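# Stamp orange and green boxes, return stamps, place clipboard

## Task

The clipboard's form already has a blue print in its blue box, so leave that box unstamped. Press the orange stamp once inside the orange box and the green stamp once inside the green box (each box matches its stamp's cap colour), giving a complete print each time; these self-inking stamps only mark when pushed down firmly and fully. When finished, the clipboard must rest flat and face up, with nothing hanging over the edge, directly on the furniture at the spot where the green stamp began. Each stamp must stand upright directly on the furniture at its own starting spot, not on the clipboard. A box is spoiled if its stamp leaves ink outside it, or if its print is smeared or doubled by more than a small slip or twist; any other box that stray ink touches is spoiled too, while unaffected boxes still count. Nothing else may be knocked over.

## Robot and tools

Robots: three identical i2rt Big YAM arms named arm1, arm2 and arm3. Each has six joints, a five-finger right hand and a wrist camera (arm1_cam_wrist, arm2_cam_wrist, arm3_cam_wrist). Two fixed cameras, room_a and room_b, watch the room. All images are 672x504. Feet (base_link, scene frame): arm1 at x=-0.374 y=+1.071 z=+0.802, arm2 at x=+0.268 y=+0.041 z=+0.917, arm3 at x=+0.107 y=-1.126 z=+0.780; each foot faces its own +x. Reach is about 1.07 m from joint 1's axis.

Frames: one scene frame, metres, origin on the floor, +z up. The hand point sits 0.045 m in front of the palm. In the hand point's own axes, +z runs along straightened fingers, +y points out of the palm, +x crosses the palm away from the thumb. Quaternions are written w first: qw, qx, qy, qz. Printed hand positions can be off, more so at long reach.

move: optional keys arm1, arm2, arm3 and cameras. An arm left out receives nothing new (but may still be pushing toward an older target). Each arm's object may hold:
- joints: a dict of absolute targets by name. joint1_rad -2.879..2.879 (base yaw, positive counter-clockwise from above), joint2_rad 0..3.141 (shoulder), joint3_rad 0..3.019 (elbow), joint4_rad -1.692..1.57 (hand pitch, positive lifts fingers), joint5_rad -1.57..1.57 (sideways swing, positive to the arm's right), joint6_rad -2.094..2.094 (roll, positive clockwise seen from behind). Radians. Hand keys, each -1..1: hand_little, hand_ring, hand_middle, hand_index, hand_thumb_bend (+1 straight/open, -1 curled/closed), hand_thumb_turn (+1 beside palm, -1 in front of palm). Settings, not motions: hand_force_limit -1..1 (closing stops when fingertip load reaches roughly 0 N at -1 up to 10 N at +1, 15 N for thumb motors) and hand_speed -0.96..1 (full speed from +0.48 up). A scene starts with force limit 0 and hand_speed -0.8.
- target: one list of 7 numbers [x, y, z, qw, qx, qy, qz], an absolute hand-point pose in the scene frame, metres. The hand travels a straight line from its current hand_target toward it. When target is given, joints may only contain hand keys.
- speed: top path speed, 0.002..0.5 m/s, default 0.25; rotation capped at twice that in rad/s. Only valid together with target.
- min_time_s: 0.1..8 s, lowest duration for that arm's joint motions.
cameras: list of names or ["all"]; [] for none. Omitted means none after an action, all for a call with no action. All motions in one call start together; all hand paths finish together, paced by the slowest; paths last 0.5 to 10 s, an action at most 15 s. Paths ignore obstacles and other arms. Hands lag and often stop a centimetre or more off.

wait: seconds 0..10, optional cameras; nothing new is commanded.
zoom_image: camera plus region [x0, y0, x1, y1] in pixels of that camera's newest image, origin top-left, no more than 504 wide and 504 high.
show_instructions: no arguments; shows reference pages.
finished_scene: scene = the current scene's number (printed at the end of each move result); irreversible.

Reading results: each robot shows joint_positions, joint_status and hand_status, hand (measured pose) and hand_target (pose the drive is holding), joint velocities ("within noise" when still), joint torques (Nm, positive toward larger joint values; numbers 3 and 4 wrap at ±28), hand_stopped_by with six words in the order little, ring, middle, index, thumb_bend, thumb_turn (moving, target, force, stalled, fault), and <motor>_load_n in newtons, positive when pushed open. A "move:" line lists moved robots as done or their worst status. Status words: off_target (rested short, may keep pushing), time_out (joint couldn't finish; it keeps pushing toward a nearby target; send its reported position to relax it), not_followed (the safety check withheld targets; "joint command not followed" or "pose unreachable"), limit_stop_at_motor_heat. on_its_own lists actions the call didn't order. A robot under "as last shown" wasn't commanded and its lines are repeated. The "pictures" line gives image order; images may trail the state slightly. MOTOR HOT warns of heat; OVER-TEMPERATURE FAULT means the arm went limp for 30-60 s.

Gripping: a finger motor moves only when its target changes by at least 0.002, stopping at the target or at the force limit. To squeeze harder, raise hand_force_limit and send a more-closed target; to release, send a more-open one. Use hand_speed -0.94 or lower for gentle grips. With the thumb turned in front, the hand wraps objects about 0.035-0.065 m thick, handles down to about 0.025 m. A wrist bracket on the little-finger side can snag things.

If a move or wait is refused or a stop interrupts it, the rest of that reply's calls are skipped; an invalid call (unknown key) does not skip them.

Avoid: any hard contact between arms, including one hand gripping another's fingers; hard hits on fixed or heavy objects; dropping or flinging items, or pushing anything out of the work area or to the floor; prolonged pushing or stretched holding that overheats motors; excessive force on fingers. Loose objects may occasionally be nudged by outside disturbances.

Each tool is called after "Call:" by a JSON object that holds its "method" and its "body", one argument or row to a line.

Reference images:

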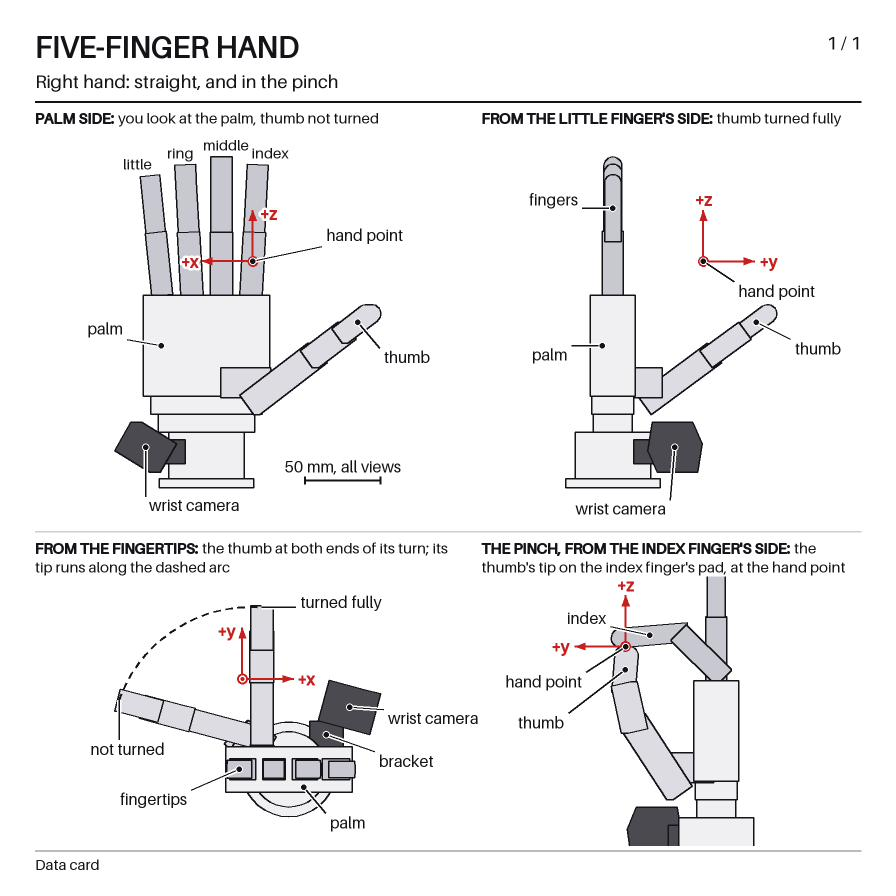

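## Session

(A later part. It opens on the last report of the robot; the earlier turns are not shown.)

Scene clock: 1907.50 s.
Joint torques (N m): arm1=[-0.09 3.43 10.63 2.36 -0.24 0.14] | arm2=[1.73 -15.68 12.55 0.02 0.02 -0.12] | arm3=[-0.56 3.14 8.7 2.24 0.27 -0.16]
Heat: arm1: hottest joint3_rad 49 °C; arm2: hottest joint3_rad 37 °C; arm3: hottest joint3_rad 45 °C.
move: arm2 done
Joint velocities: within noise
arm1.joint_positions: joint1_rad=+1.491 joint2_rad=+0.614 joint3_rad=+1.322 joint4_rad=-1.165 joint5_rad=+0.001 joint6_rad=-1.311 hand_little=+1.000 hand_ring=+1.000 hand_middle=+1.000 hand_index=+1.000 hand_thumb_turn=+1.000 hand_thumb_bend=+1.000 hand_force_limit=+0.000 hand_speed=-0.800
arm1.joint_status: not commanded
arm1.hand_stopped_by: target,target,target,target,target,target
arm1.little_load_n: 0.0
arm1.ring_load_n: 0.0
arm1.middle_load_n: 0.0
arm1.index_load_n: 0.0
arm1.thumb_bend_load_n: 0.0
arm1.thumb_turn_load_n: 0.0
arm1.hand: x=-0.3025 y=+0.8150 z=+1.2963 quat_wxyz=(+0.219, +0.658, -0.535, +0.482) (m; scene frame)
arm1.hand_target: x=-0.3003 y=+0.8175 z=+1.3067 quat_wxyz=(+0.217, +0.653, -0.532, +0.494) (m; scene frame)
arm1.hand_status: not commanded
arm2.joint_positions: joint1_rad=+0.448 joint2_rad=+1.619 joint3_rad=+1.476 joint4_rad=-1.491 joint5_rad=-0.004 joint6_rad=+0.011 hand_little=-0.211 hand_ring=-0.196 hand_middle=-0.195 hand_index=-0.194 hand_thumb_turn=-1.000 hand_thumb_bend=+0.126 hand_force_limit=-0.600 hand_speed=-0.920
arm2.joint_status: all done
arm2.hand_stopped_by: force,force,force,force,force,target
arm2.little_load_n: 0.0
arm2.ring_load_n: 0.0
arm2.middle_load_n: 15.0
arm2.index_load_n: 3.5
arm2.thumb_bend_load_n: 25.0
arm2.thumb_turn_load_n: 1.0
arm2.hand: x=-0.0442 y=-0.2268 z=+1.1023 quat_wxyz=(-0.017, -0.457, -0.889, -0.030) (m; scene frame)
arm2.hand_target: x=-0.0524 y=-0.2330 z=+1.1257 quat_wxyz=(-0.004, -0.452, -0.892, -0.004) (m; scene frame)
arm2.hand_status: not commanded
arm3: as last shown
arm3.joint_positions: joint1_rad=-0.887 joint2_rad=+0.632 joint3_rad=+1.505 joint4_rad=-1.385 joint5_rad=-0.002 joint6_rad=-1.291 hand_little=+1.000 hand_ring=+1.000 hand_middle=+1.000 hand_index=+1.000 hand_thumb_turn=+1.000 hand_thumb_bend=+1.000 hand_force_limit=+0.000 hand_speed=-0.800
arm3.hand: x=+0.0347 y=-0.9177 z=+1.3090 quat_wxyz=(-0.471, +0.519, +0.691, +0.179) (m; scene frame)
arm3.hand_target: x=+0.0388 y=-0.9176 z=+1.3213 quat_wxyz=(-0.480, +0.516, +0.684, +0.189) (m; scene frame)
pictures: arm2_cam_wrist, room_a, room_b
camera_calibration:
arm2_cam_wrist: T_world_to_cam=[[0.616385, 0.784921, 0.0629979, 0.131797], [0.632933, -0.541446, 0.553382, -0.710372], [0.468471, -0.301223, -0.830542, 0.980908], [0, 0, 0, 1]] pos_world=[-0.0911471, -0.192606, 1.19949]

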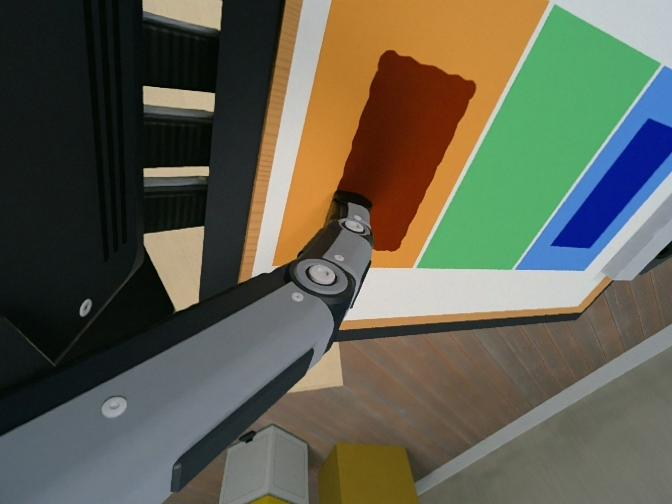

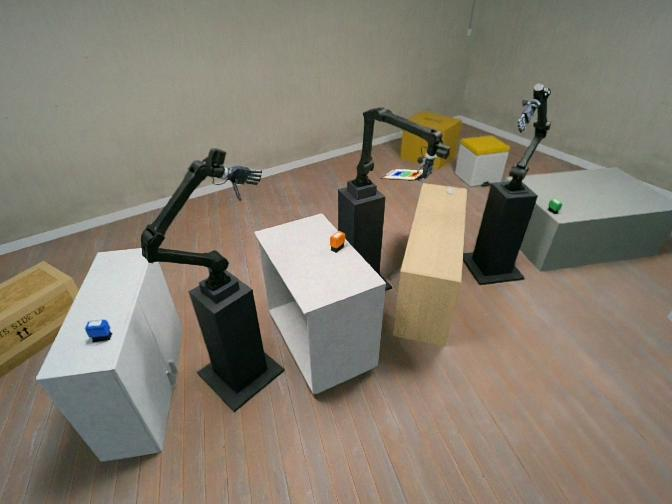

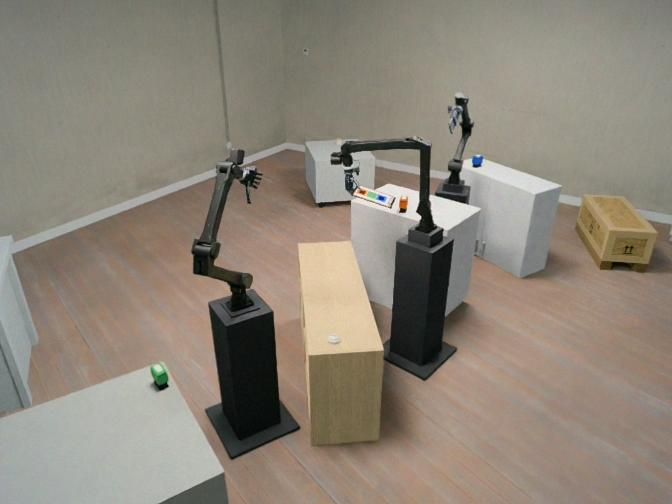

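Call:
{"method": "move", "body": {
  "arm2": {"target": [-0.19, -0.50, 1.0, 0.0, -0.4695, 0.8829, 0.0], "speed": 0.16},
  "cameras": ["arm2_cam_wrist", "arm3_cam_wrist", "room_b", "room_a"]
}}

Scene clock: 1925.40 s.
Joint torques (N m): arm1=[-0.21 3.55 10.56 2.52 -0.22 0.12] | arm2=[2.37 -22.18 12.98 0.23 0.3 -0.12] | arm3=[-0.56 3.19 8.73 2.26 0.27 -0.16]
Heat: arm1: hottest joint3_rad 49 °C; arm2: hottest joint3_rad 38 °C; arm3: hottest joint3_rad 45 °C.
move: arm2 off_target
Joint velocities: within noise
arm1, arm3: as last shown
arm2.joint_positions: joint1_rad=+0.764 joint2_rad=+2.396 joint3_rad=+2.445 joint4_rad=-1.625 joint5_rad=-0.004 joint6_rad=-1.582 hand_little=-0.211 hand_ring=-0.196 hand_middle=-0.195 hand_index=-0.194 hand_thumb_turn=-1.000 hand_thumb_bend=+0.126 hand_force_limit=-0.600 hand_speed=-0.920
arm2.joint_status: not commanded
arm2.hand_stopped_by: force,force,force,force,force,target
arm2.little_load_n: 0.0
arm2.ring_load_n: 0.0
arm2.middle_load_n: 15.0
arm2.index_load_n: 3.0
arm2.thumb_bend_load_n: 25.0
arm2.thumb_turn_load_n: 1.0
arm2.hand: x=-0.1879 y=-0.4886 z=+1.0009 quat_wxyz=(-0.006, +0.461, -0.887, -0.001) (m; scene frame)
arm2.hand_target: x=-0.1896 y=-0.4995 z=+0.9999 quat_wxyz=(+0.001, +0.470, -0.883, +0.000) (m; scene frame)
arm2.hand_status: off_target (0.012 m and 1.3 deg from the pose sent, 0.326 m and 110.5 deg at the start)
pictures: arm2_cam_wrist, arm3_cam_wrist, room_a, room_b
camera_calibration:
arm2_cam_wrist: T_world_to_cam=[[-0.946446, 0.322672, -0.0110825, -0.0130472], [0.264879, 0.795642, 0.544787, -0.112396], [0.184605, 0.512676, -0.838501, 1.23744], [0, 0, 0, 1]] pos_world=[-0.211014, -0.540767, 1.09868]
arm3_cam_wrist: T_world_to_cam=[[0.837773, 0.54366, 0.050692, 0.395593], [0.50061, -0.727718, -0.468846, -0.0767366], [-0.218003, 0.418164, -0.881824, 1.66113], [0, 0, 0, 1]] pos_world=[0.0691291, -0.965533, 1.40879]

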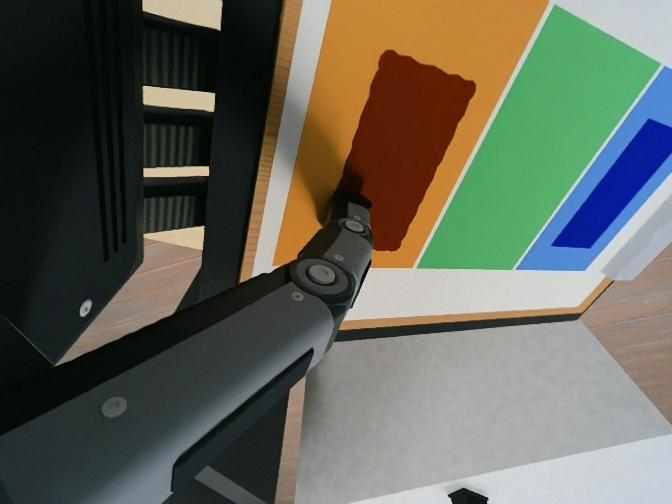

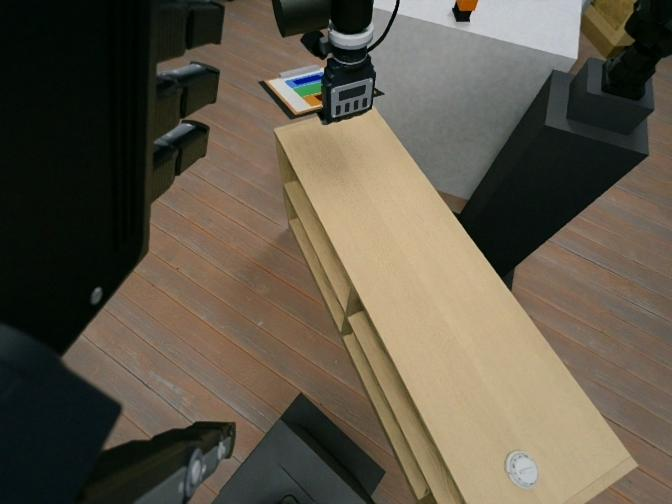

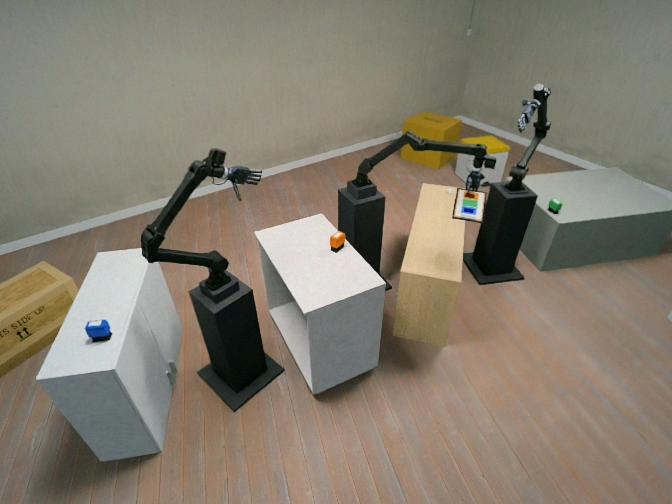

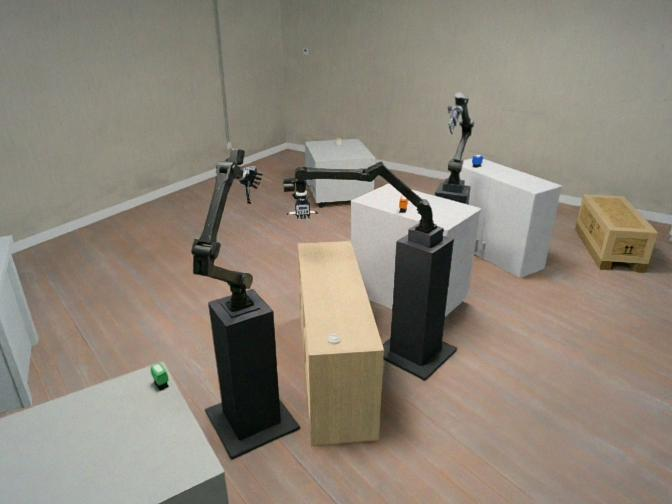

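Call:
{"method": "move", "body": {
  "arm2": {"target": [-0.145, -0.503, 0.80, 0.0, -0.4848, 0.8746, 0.0], "speed": 0.12},
  "cameras": ["arm2_cam_wrist", "arm3_cam_wrist", "room_b", "room_a"]
}}

Call:
{"method": "zoom_image", "body": {
  "camera": "room_b",
  "region": [270, 150, 400, 280]
}}

Call:
{"method": "zoom_image", "body": {
  "camera": "room_a",
  "region": [400, 140, 520, 260]
}}

Scene clock: 1986.63 s.
Joint torques (N m): arm1=[-0.56 3.6 10.71 2.51 -0.23 0.14] | arm2=[2.26 -22.59 9.03 0.83 0.3 0.11] | arm3=[-0.56 3.14 8.72 2.25 0.26 -0.16]
Heat: arm1: hottest joint3_rad 49 °C; arm2: hottest joint3_rad 43 °C; arm3: hottest joint3_rad 45 °C.
move: arm2 done
Joint velocities: within noise
arm1, arm3: as last shown
arm2.joint_positions: joint1_rad=+0.819 joint2_rad=+2.459 joint3_rad=+2.043 joint4_rad=-1.152 joint5_rad=-0.004 joint6_rad=-1.583 hand_little=-0.211 hand_ring=-0.196 hand_middle=-0.195 hand_index=-0.194 hand_thumb_turn=-1.000 hand_thumb_bend=+0.127 hand_force_limit=-0.600 hand_speed=-0.920
arm2.joint_status: not commanded
arm2.hand_stopped_by: force,force,force,force,force,target
arm2.little_load_n: 0.0
arm2.ring_load_n: 0.0
arm2.middle_load_n: 14.5
arm2.index_load_n: 3.0
arm2.thumb_bend_load_n: 24.0
arm2.thumb_turn_load_n: 0.5
arm2.hand: x=-0.1476 y=-0.4974 z=+0.8069 quat_wxyz=(-0.003, +0.485, -0.874, +0.001) (m; scene frame)
arm2.hand_target: x=-0.1450 y=-0.5030 z=+0.8002 quat_wxyz=(+0.000, +0.485, -0.875, +0.000) (m; scene frame)
arm2.hand_status: done (0.009 m and 0.4 deg from the pose sent, 0.206 m and 3.2 deg at the start)
pictures: arm2_cam_wrist, arm3_cam_wrist, room_a, room_b
camera_calibration:
arm2_cam_wrist: T_world_to_cam=[[-0.962978, 0.269433, -0.00893995, -0.00500313], [0.222505, 0.813101, 0.53792, -0.00236988], [0.152202, 0.516016, -0.842949, 1.07237], [0, 0, 0, 1]] pos_world=[-0.167508, -0.550084, 0.905181]
arm3_cam_wrist: T_world_to_cam=[[0.837773, 0.54366, 0.050692, 0.395593], [0.50061, -0.727718, -0.468846, -0.0767366], [-0.218003, 0.418164, -0.881824, 1.66113], [0, 0, 0, 1]] pos_world=[0.0691291, -0.965533, 1.40879]

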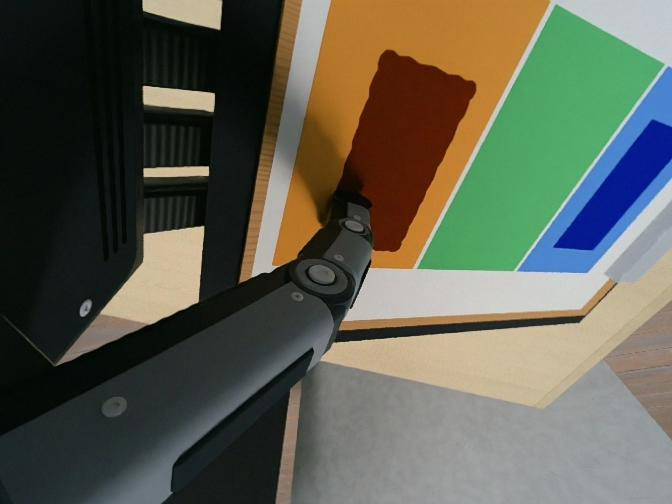

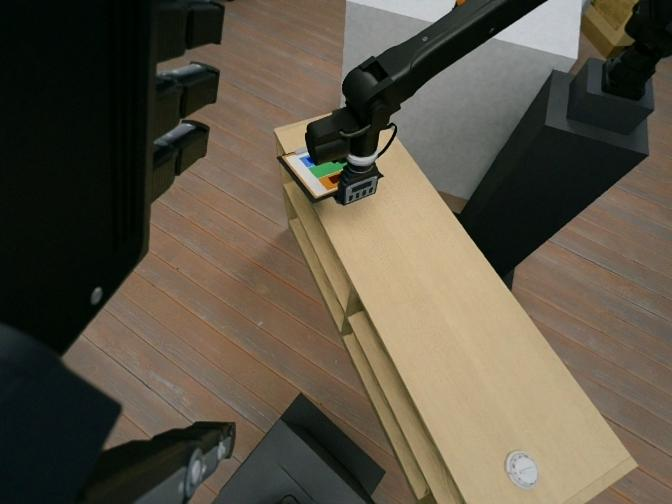

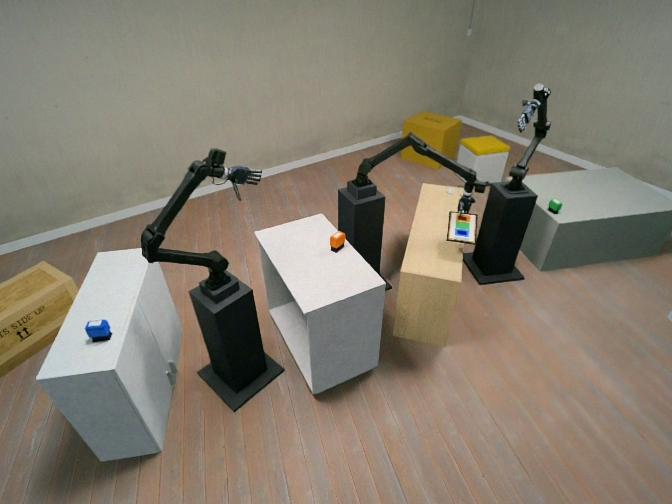

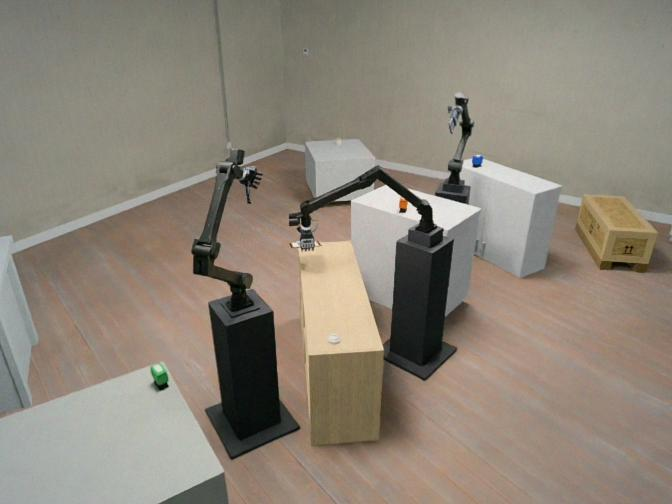

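Scaled by 3.877 from the camera's 672x504 image, which has a finer 960x720 frame.

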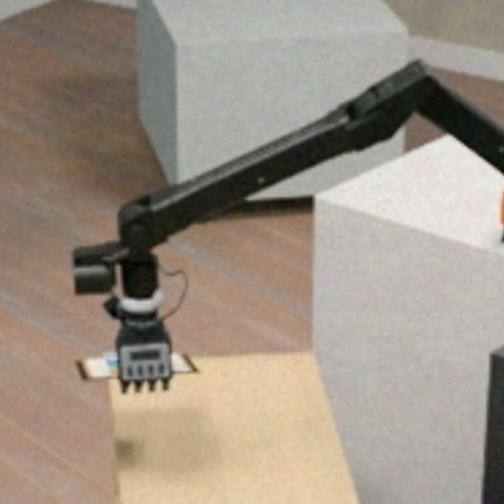

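Scaled by 4.200 from the camera's 672x504 image, which has a finer 960x720 frame.

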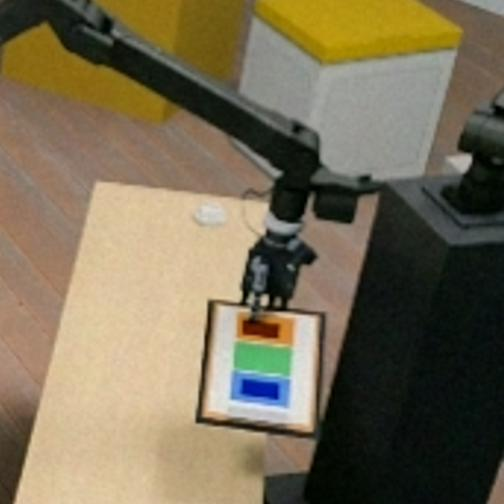

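Call:
{"method": "move", "body": {
  "arm2": {"target": [-0.143, -0.500, 0.69, 0.0, -0.4848, 0.8746, 0.0], "speed": 0.08},
  "cameras": ["arm2_cam_wrist", "arm3_cam_wrist"]
}}

Call:
{"method": "zoom_image", "body": {
  "camera": "arm3_cam_wrist",
  "region": [250, 100, 420, 260]
}}

Scene clock: 1998.77 s.
Joint torques (N m): arm1=[-0.15 3.08 10.54 2.45 -0.23 0.13] | arm2=[2.26 -23.12 9.98 0.8 0.29 0.11] | arm3=[-0.56 3.19 8.7 2.26 0.27 -0.16]
Heat: arm1: hottest joint3_rad 49 °C; arm2: hottest joint3_rad 40 °C; arm3: hottest joint3_rad 45 °C.
move: arm2 off_target
Joint velocities: within noise
arm1, arm3: as last shown
arm2.joint_positions: joint1_rad=+0.819 joint2_rad=+2.621 joint3_rad=+2.034 joint4_rad=-0.997 joint5_rad=-0.004 joint6_rad=-1.583 hand_little=-0.211 hand_ring=-0.196 hand_middle=-0.195 hand_index=-0.194 hand_thumb_turn=-1.000 hand_thumb_bend=+0.127 hand_force_limit=-0.600 hand_speed=-0.920
arm2.joint_status: not commanded
arm2.hand_stopped_by: force,force,force,force,force,target
arm2.little_load_n: 0.0
arm2.ring_load_n: 0.0
arm2.middle_load_n: 14.5
arm2.index_load_n: 3.0
arm2.thumb_bend_load_n: 24.5
arm2.thumb_turn_load_n: 0.5
arm2.hand: x=-0.1417 y=-0.4884 z=+0.6938 quat_wxyz=(-0.010, +0.485, -0.874, -0.002) (m; scene frame)
arm2.hand_target: x=-0.1429 y=-0.4998 z=+0.6904 quat_wxyz=(+0.000, +0.485, -0.875, +0.000) (m; scene frame)
arm2.hand_status: off_target (0.012 m and 1.2 deg from the pose sent, 0.117 m and 0.4 deg at the start)
pictures: arm2_cam_wrist, arm3_cam_wrist
camera_calibration:
arm2_cam_wrist: T_world_to_cam=[[-0.962886, 0.269563, -0.0136521, 0.000726159], [0.217759, 0.805735, 0.550792, 0.0366338], [0.159473, 0.527377, -0.834531, 0.972096], [0, 0, 0, 1]] pos_world=[-0.162301, -0.542374, 0.791077]
arm3_cam_wrist: T_world_to_cam=[[0.837773, 0.54366, 0.050692, 0.395593], [0.50061, -0.727718, -0.468846, -0.0767366], [-0.218003, 0.418164, -0.881824, 1.66113], [0, 0, 0, 1]] pos_world=[0.0691291, -0.965533, 1.40879]

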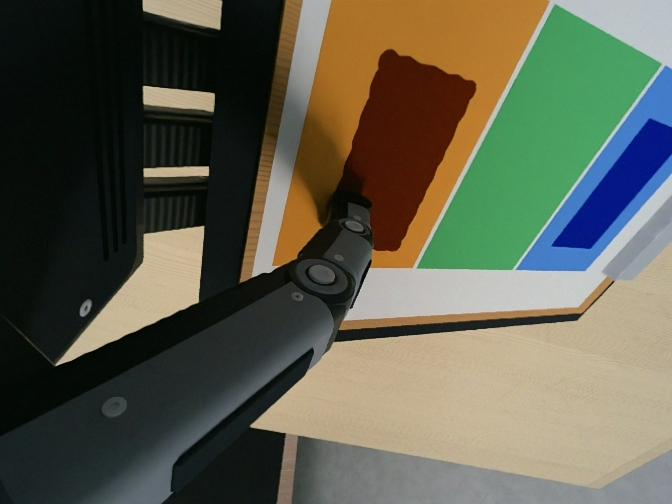

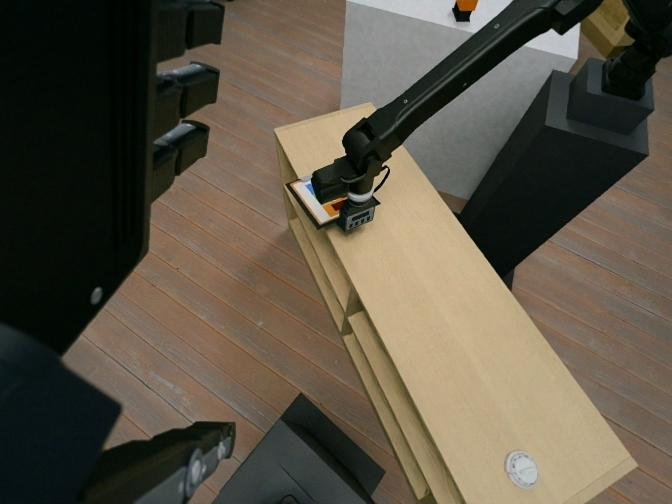

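Scaled by 2.965 from the camera's 672x504 image, which has a finer 960x720 frame.

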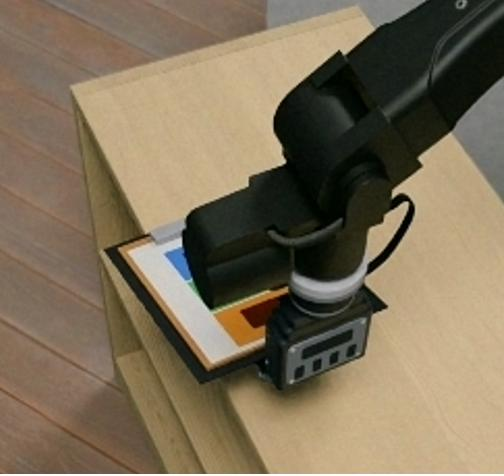

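Call:
{"method": "move", "body": {
  "arm2": {"target": [-0.146, -0.506, 0.655, 0.0, -0.4848, 0.8746, 0.0], "speed": 0.05},
  "cameras": ["arm2_cam_wrist", "arm3_cam_wrist"]
}}

Call:
{"method": "zoom_image", "body": {
  "camera": "arm3_cam_wrist",
  "region": [250, 100, 420, 260]
}}

Scene clock: 2006.50 s.
Joint torques (N m): arm1=[-0.5 3.37 10.63 2.36 -0.22 0.13] | arm2=[2.43 -22.36 10.66 0.72 0.29 0.11] | arm3=[-0.56 3.31 8.7 2.24 0.27 -0.16]
Heat: arm1: hottest joint3_rad 49 °C; arm2: hottest joint3_rad 39 °C; arm3: hottest joint3_rad 45 °C.
move: arm2 off_target
Joint velocities: within noise
arm1, arm3: as last shown
arm2.joint_positions: joint1_rad=+0.819 joint2_rad=+2.697 joint3_rad=+2.098 joint4_rad=-0.982 joint5_rad=-0.004 joint6_rad=-1.582 hand_little=-0.211 hand_ring=-0.196 hand_middle=-0.195 hand_index=-0.194 hand_thumb_turn=-1.000 hand_thumb_bend=+0.127 hand_force_limit=-0.600 hand_speed=-0.920
arm2.joint_status: not commanded
arm2.hand_stopped_by: force,force,force,force,force,target
arm2.little_load_n: 0.0
arm2.ring_load_n: 0.5
arm2.middle_load_n: 11.5
arm2.index_load_n: 4.0
arm2.thumb_bend_load_n: 19.5
arm2.thumb_turn_load_n: 0.5
arm2.hand: x=-0.1451 y=-0.4942 z=+0.6617 quat_wxyz=(-0.009, +0.485, -0.874, -0.002) (m; scene frame)
arm2.hand_target: x=-0.1456 y=-0.5056 z=+0.6553 quat_wxyz=(+0.000, +0.485, -0.875, +0.000) (m; scene frame)
arm2.hand_status: off_target (0.014 m and 1.0 deg from the pose sent, 0.043 m and 1.2 deg at the start)
pictures: arm2_cam_wrist, arm3_cam_wrist
camera_calibration:
arm2_cam_wrist: T_world_to_cam=[[-0.962904, 0.269537, -0.0128833, -0.00195215], [0.218551, 0.806985, 0.548645, 0.0619621], [0.158276, 0.525477, -0.835956, 0.948851], [0, 0, 0, 1]] pos_world=[-0.165602, -0.548075, 0.759178]
arm3_cam_wrist: T_world_to_cam=[[0.837773, 0.54366, 0.050692, 0.395593], [0.50061, -0.727718, -0.468846, -0.0767366], [-0.218003, 0.418164, -0.881824, 1.66113], [0, 0, 0, 1]] pos_world=[0.0691291, -0.965533, 1.40879]

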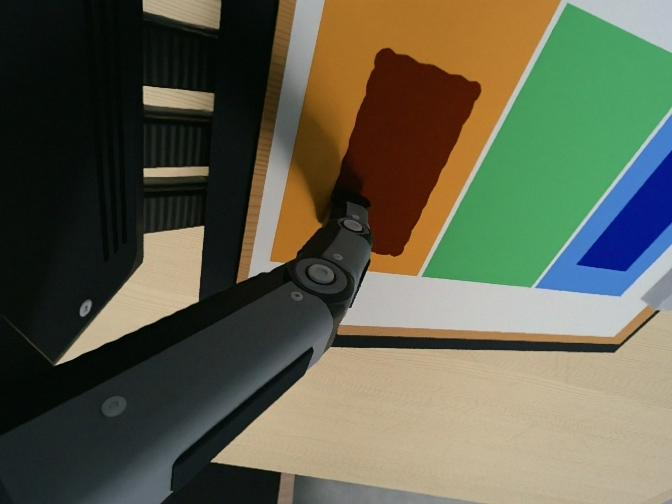

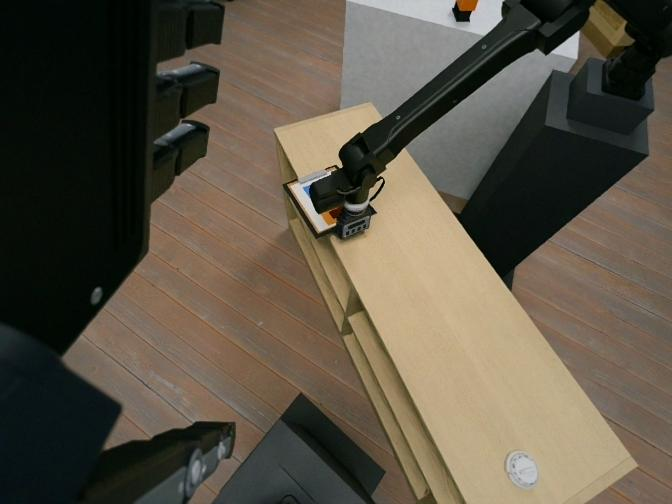

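Scaled by 2.965 from the camera's 672x504 image, which has a finer 960x720 frame.

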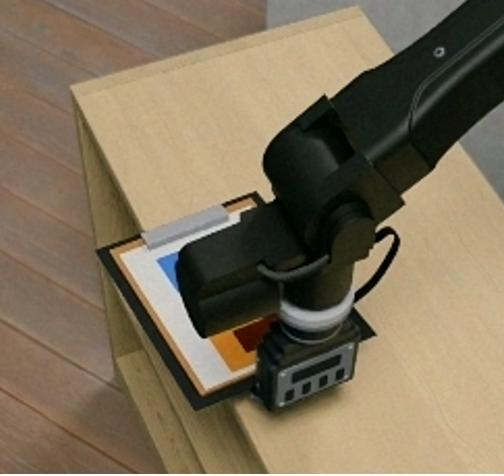

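Call:
{"method": "move", "body": {
  "arm2": {"target": [-0.146, -0.506, 0.631, 0.0, -0.4848, 0.8746, 0.0], "speed": 0.04},
  "cameras": ["arm2_cam_wrist", "arm3_cam_wrist"]
}}

Call:
{"method": "zoom_image", "body": {
  "camera": "arm3_cam_wrist",
  "region": [250, 100, 420, 260]
}}

Scene clock: 2011.80 s.
Joint torques (N m): arm1=[-0.32 3.49 10.51 2.4 -0.25 0.08] | arm2=[2.26 -22.42 10.48 0.73 0.27 0.1] | arm3=[-0.56 3.14 8.7 2.25 0.26 -0.16]
Heat: arm1: hottest joint3_rad 49 °C; arm2: hottest joint3_rad 39 °C; arm3: hottest joint3_rad 45 °C.
move: arm2 off_target
Joint velocities: within noise
arm1, arm3: as last shown
arm2.joint_positions: joint1_rad=+0.820 joint2_rad=+2.744 joint3_rad=+2.130 joint4_rad=-0.965 joint5_rad=-0.003 joint6_rad=-1.581 hand_little=-0.211 hand_ring=-0.196 hand_middle=-0.195 hand_index=-0.194 hand_thumb_turn=-1.000 hand_thumb_bend=+0.127 hand_force_limit=-0.600 hand_speed=-0.920
arm2.joint_status: not commanded
arm2.hand_stopped_by: force,force,force,force,force,target
arm2.little_load_n: 0.5
arm2.ring_load_n: 2.0
arm2.middle_load_n: 9.0
arm2.index_load_n: 6.5
arm2.thumb_bend_load_n: 16.0
arm2.thumb_turn_load_n: 0.0
arm2.hand: x=-0.1457 y=-0.4958 z=+0.6398 quat_wxyz=(-0.007, +0.485, -0.875, -0.001) (m; scene frame)
arm2.hand_target: x=-0.1455 y=-0.5055 z=+0.6312 quat_wxyz=(+0.000, +0.485, -0.875, +0.000) (m; scene frame)
arm2.hand_status: off_target (0.013 m and 0.9 deg from the pose sent, 0.033 m and 1.0 deg at the start)
pictures: arm2_cam_wrist, arm3_cam_wrist
camera_calibration:
arm2_cam_wrist: T_world_to_cam=[[-0.962612, 0.27063, -0.011713, -0.0025787], [0.220473, 0.807863, 0.546579, 0.0774071], [0.157383, 0.523561, -0.837326, 0.9312], [0, 0, 0, 1]] pos_world=[-0.166104, -0.549377, 0.737378]
arm3_cam_wrist: T_world_to_cam=[[0.837773, 0.54366, 0.050692, 0.395593], [0.50061, -0.727718, -0.468846, -0.0767366], [-0.218003, 0.418164, -0.881824, 1.66113], [0, 0, 0, 1]] pos_world=[0.0691291, -0.965533, 1.40879]

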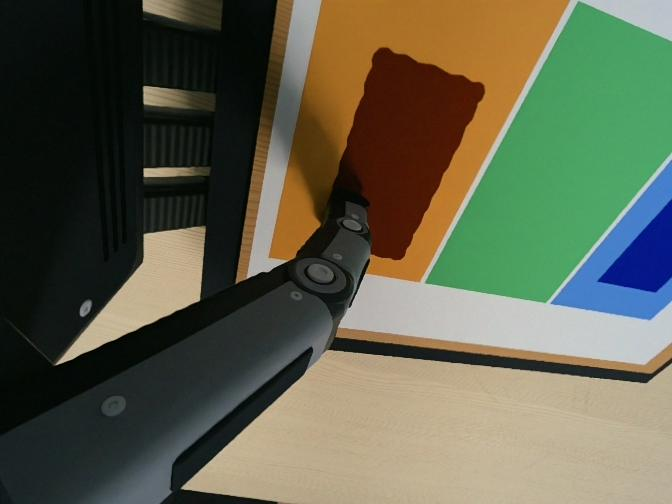

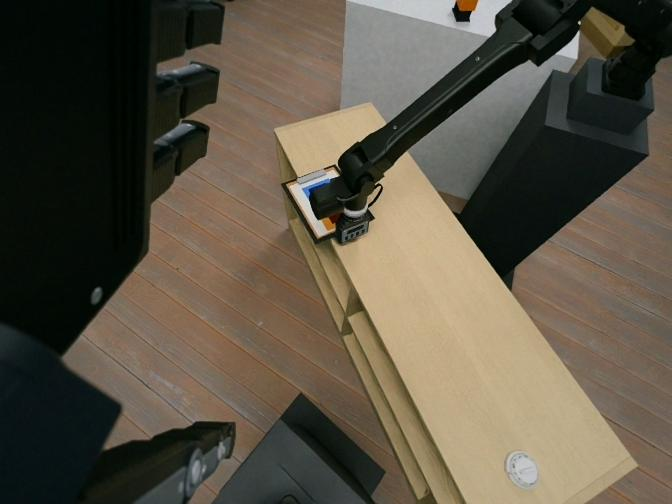

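Scaled by 2.965 from the camera's 672x504 image, which has a finer 960x720 frame.

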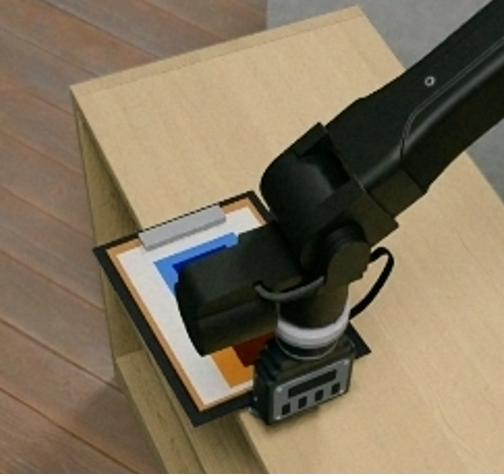

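Call:
{"method": "move", "body": {
  "arm3": {"target": [-0.265, -0.5356, 0.90, 0.0, 0.2765, 0.961, 0.0], "speed": 0.15, "joints": {"hand_thumb_turn": -1.0, "hand_speed": 0.0}},
  "cameras": ["arm3_cam_wrist", "arm2_cam_wrist", "room_a", "room_b"]
}}

Scene clock: 2037.30 s.
Joint torques (N m): arm1=[-0.21 3.31 10.51 2.39 -0.29 0.11] | arm2=[2.43 -22.3 10.48 0.73 0.27 0.1] | arm3=[1.55 -20.78 13.08 0.17 0.33 -0.14]
Heat: arm1: hottest joint3_rad 49 °C; arm2: hottest joint3_rad 39 °C; arm3: hottest joint3_rad 45 °C.
move: arm3 off_target
Joint velocities: within noise
arm1, arm2: as last shown
arm2.little_load_n: 0.0
arm2.thumb_bend_load_n: 15.5
arm3.joint_positions: joint1_rad=-0.801 joint2_rad=+2.263 joint3_rad=+2.251 joint4_rad=-1.597 joint5_rad=-0.002 joint6_rad=-1.913 hand_little=+1.000 hand_ring=+1.000 hand_middle=+1.000 hand_index=+1.000 hand_thumb_turn=-1.000 hand_thumb_bend=+1.000 hand_force_limit=+0.000 hand_speed=+0.000
arm3.joint_status: all done
arm3.hand_stopped_by: target,target,target,target,target,target
arm3.little_load_n: 0.0
arm3.ring_load_n: 0.0
arm3.middle_load_n: 0.0
arm3.index_load_n: 0.0
arm3.thumb_bend_load_n: 0.0
arm3.thumb_turn_load_n: 0.0
arm3.hand: x=-0.2488 y=-0.5440 z=+0.8842 quat_wxyz=(+0.016, +0.286, +0.958, -0.013) (m; scene frame)
arm3.hand_target: x=-0.2644 y=-0.5367 z=+0.9003 quat_wxyz=(-0.001, +0.276, +0.961, +0.001) (m; scene frame)
arm3.hand_status: off_target (0.024 m and 2.7 deg from the pose sent, 0.635 m and 72.3 deg at the start)
pictures: arm2_cam_wrist, arm3_cam_wrist, room_a, room_b
camera_calibration:
arm2_cam_wrist: T_world_to_cam=[[-0.962612, 0.27063, -0.011713, -0.0025787], [0.220473, 0.807863, 0.546579, 0.0774071], [0.157383, 0.523561, -0.837326, 0.9312], [0, 0, 0, 1]] pos_world=[-0.166104, -0.549377, 0.737378]
arm3_cam_wrist: T_world_to_cam=[[0.247533, 0.968797, -0.0126584, 0.591851], [0.802536, -0.197698, 0.562895, -0.410888], [0.542829, -0.149494, -0.826431, 0.899894], [0, 0, 0, 1]] pos_world=[-0.305238, -0.520087, 0.982479]

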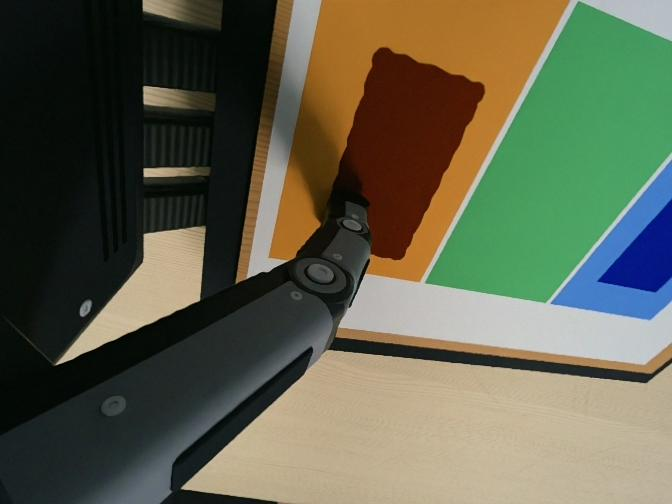

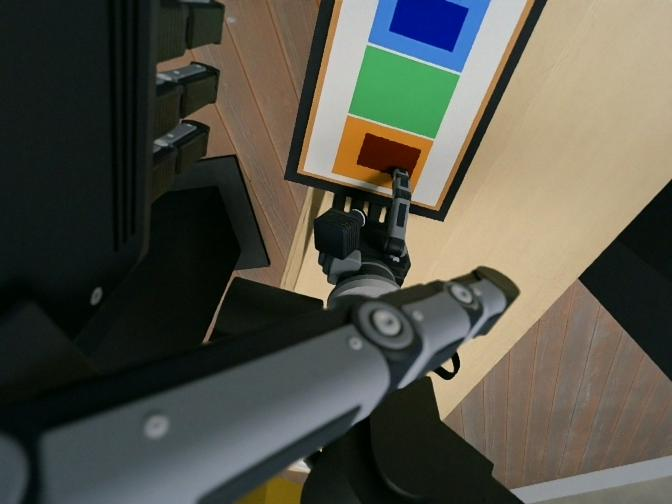

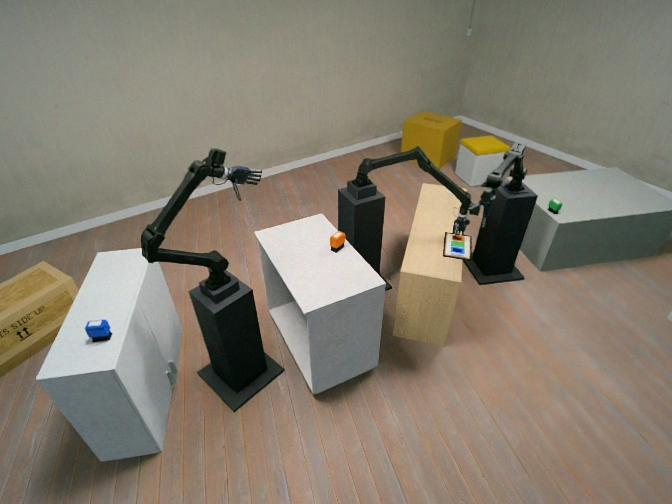

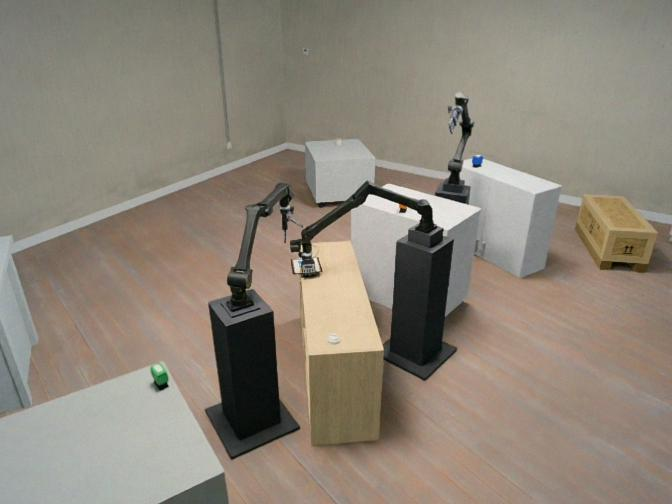

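Call:
{"method": "move", "body": {
  "arm3": {"target": [-0.258, -0.526, 0.72, 0.0, 0.2765, 0.961, 0.0], "speed": 0.08, "joints": {"hand_speed": -0.5}},
  "cameras": ["arm3_cam_wrist", "room_a", "room_b"]
}}

Call:
{"method": "zoom_image", "body": {
  "camera": "room_a",
  "region": [420, 170, 520, 270]
}}

Call:
{"method": "zoom_image", "body": {
  "camera": "room_b",
  "region": [250, 180, 350, 290]
}}

Scene clock: 2059.37 s.
Joint torques (N m): arm1=[-0.32 3.19 10.71 2.51 -0.23 0.15] | arm2=[2.37 -22.42 10.5 0.73 0.27 0.1] | arm3=[0.15 -21.54 7.91 0.96 0.33 -0.13]
Heat: arm1: hottest joint3_rad 49 °C; arm2: hottest joint2_rad 39 °C; arm3: hottest joint3_rad 49 °C.
move: arm3 done
Joint velocities: within noise
arm1, arm2: as last shown
arm2.little_load_n: 0.5
arm3.joint_positions: joint1_rad=-0.801 joint2_rad=+2.387 joint3_rad=+2.054 joint4_rad=-1.237 joint5_rad=-0.002 joint6_rad=-1.930 hand_little=+1.000 hand_ring=+1.000 hand_middle=+1.000 hand_index=+1.000 hand_thumb_turn=-1.000 hand_thumb_bend=+1.000 hand_force_limit=+0.000 hand_speed=-0.500
arm3.joint_status: all done
arm3.hand_stopped_by: target,target,target,target,target,target
arm3.little_load_n: 0.0
arm3.ring_load_n: 0.0
arm3.middle_load_n: 0.5
arm3.index_load_n: 0.0
arm3.thumb_bend_load_n: 0.0
arm3.thumb_turn_load_n: 0.0
arm3.hand: x=-0.2599 y=-0.5293 z=+0.7246 quat_wxyz=(+0.000, +0.279, +0.960, -0.002) (m; scene frame)
arm3.hand_target: x=-0.2581 y=-0.5261 z=+0.7200 quat_wxyz=(+0.000, +0.276, +0.961, +0.000) (m; scene frame)
arm3.hand_status: done (0.006 m and 0.3 deg from the pose sent, 0.165 m and 2.7 deg at the start)
pictures: arm3_cam_wrist, room_a, room_b
camera_calibration:
arm3_cam_wrist: T_world_to_cam=[[0.231671, 0.972731, 0.0110945, 0.559076], [0.818635, -0.201106, 0.537952, -0.288682], [0.525514, -0.115546, -0.842902, 0.801659], [0, 0, 0, 1]] pos_world=[-0.31448, -0.509258, 0.824815]

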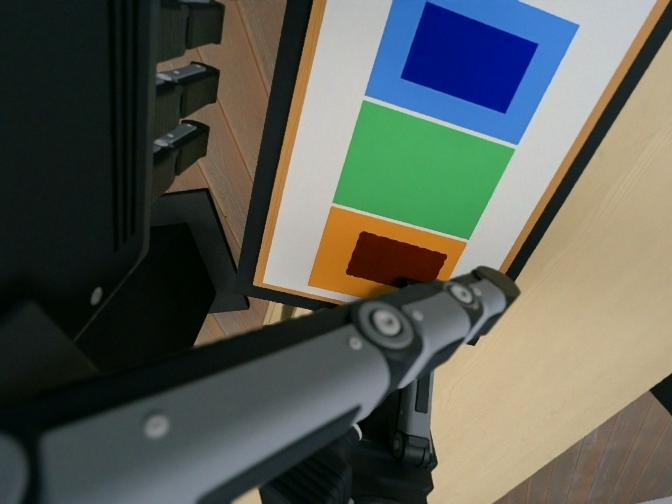

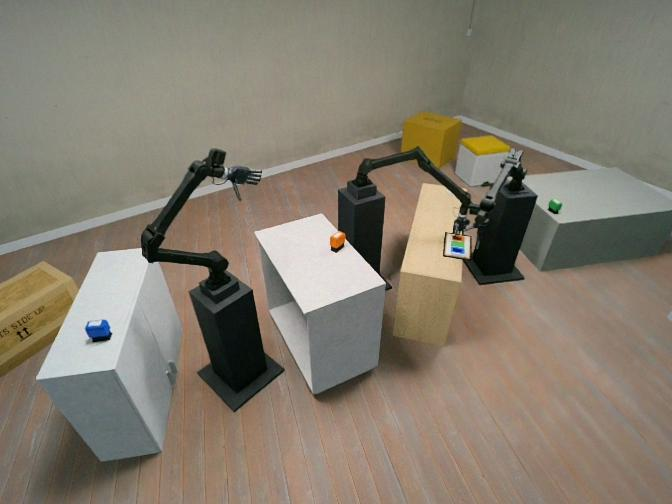

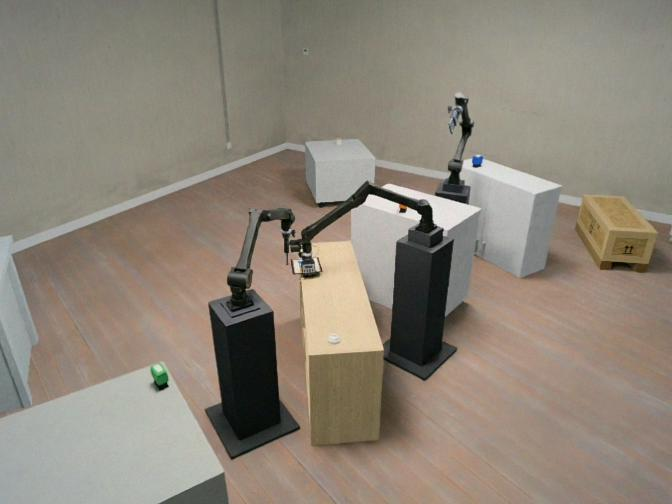

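Scaled by 5.040 from the camera's 672x504 image, which has a finer 960x720 frame.

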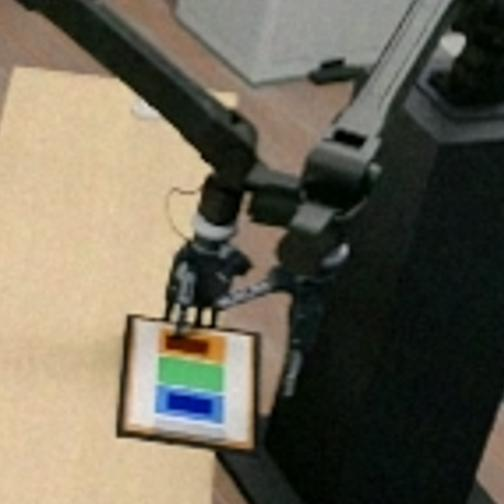

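Scaled by 4.582 from the camera's 672x504 image, which has a finer 960x720 frame.

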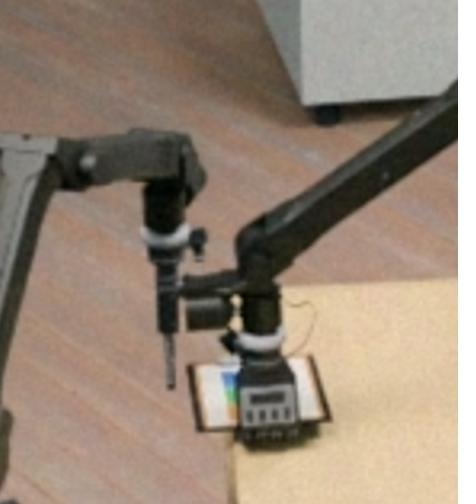

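Call:
{"method": "move", "body": {
  "arm3": {"target": [-0.260, -0.530, 0.655, 0.0, 0.2765, 0.961, 0.0], "speed": 0.06},
  "cameras": ["arm3_cam_wrist"]
}}

Scene clock: 2073.53 s.
Joint torques (N m): arm1=[-0.15 3.08 10.59 2.28 -0.21 0.15] | arm2=[2.26 -22.3 10.5 0.72 0.27 0.1] | arm3=[0.56 -21.3 7.36 0.96 0.32 -0.08]
Heat: arm1: hottest joint3_rad 49 °C; arm2: hottest joint2_rad 39 °C; arm3: hottest joint3_rad 47 °C.
move: arm3 done
Joint velocities: within noise
arm1.joint_positions: joint1_rad=+1.491 joint2_rad=+0.614 joint3_rad=+1.322 joint4_rad=-1.165 joint5_rad=+0.001 joint6_rad=-1.311 hand_little=+1.000 hand_ring=+1.000 hand_middle=+1.000 hand_index=+1.000 hand_thumb_turn=+1.000 hand_thumb_bend=+1.000 hand_force_limit=+0.000 hand_speed=-0.800
arm1.joint_status: not commanded
arm1.hand_stopped_by: target,target,target,target,target,target
arm1.little_load_n: 0.0
arm1.ring_load_n: 0.0
arm1.middle_load_n: 0.0
arm1.index_load_n: 0.0
arm1.thumb_bend_load_n: 0.0
arm1.thumb_turn_load_n: 0.0
arm1.hand: x=-0.3025 y=+0.8150 z=+1.2963 quat_wxyz=(+0.219, +0.658, -0.535, +0.482) (m; scene frame)
arm1.hand_target: x=-0.3003 y=+0.8175 z=+1.3067 quat_wxyz=(+0.217, +0.653, -0.532, +0.494) (m; scene frame)
arm1.hand_status: not commanded
arm2: as last shown
arm2.little_load_n: 0.0
arm2.middle_load_n: 8.5
arm2.index_load_n: 7.0
arm3.joint_positions: joint1_rad=-0.801 joint2_rad=+2.461 joint3_rad=+2.018 joint4_rad=-1.125 joint5_rad=-0.002 joint6_rad=-1.930 hand_little=+1.000 hand_ring=+1.000 hand_middle=+1.000 hand_index=+1.000 hand_thumb_turn=-1.000 hand_thumb_bend=+1.000 hand_force_limit=+0.000 hand_speed=-0.500
arm3.joint_status: not commanded
arm3.hand_stopped_by: target,target,target,target,target,target
arm3.little_load_n: 0.0
arm3.ring_load_n: 0.0
arm3.middle_load_n: 0.0
arm3.index_load_n: 0.0
arm3.thumb_bend_load_n: 0.0
arm3.thumb_turn_load_n: 0.0
arm3.hand: x=-0.2597 y=-0.5296 z=+0.6617 quat_wxyz=(-0.001, +0.279, +0.960, -0.001) (m; scene frame)
arm3.hand_target: x=-0.2600 y=-0.5301 z=+0.6549 quat_wxyz=(+0.000, +0.276, +0.961, +0.000) (m; scene frame)
arm3.hand_status: done (0.007 m and 0.3 deg from the pose sent, 0.070 m and 0.4 deg at the start)
pictures: arm3_cam_wrist
camera_calibration:
arm3_cam_wrist: T_world_to_cam=[[0.231689, 0.972697, 0.013442, 0.558558], [0.819914, -0.202696, 0.535402, -0.253887], [0.523509, -0.113026, -0.84449, 0.750388], [0, 0, 0, 1]] pos_world=[-0.314081, -0.509956, 0.762118]

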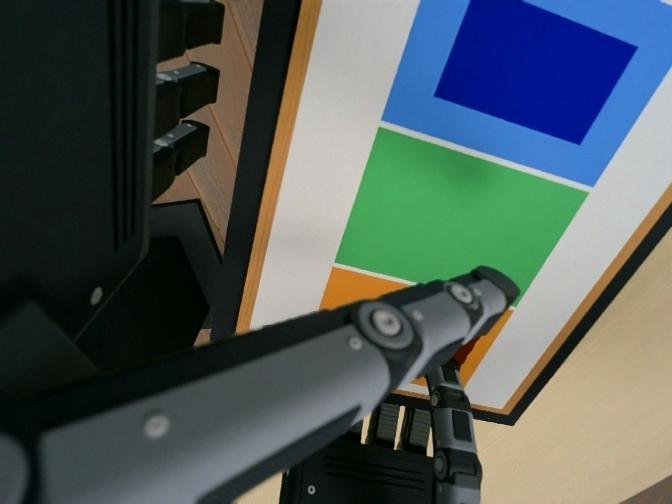

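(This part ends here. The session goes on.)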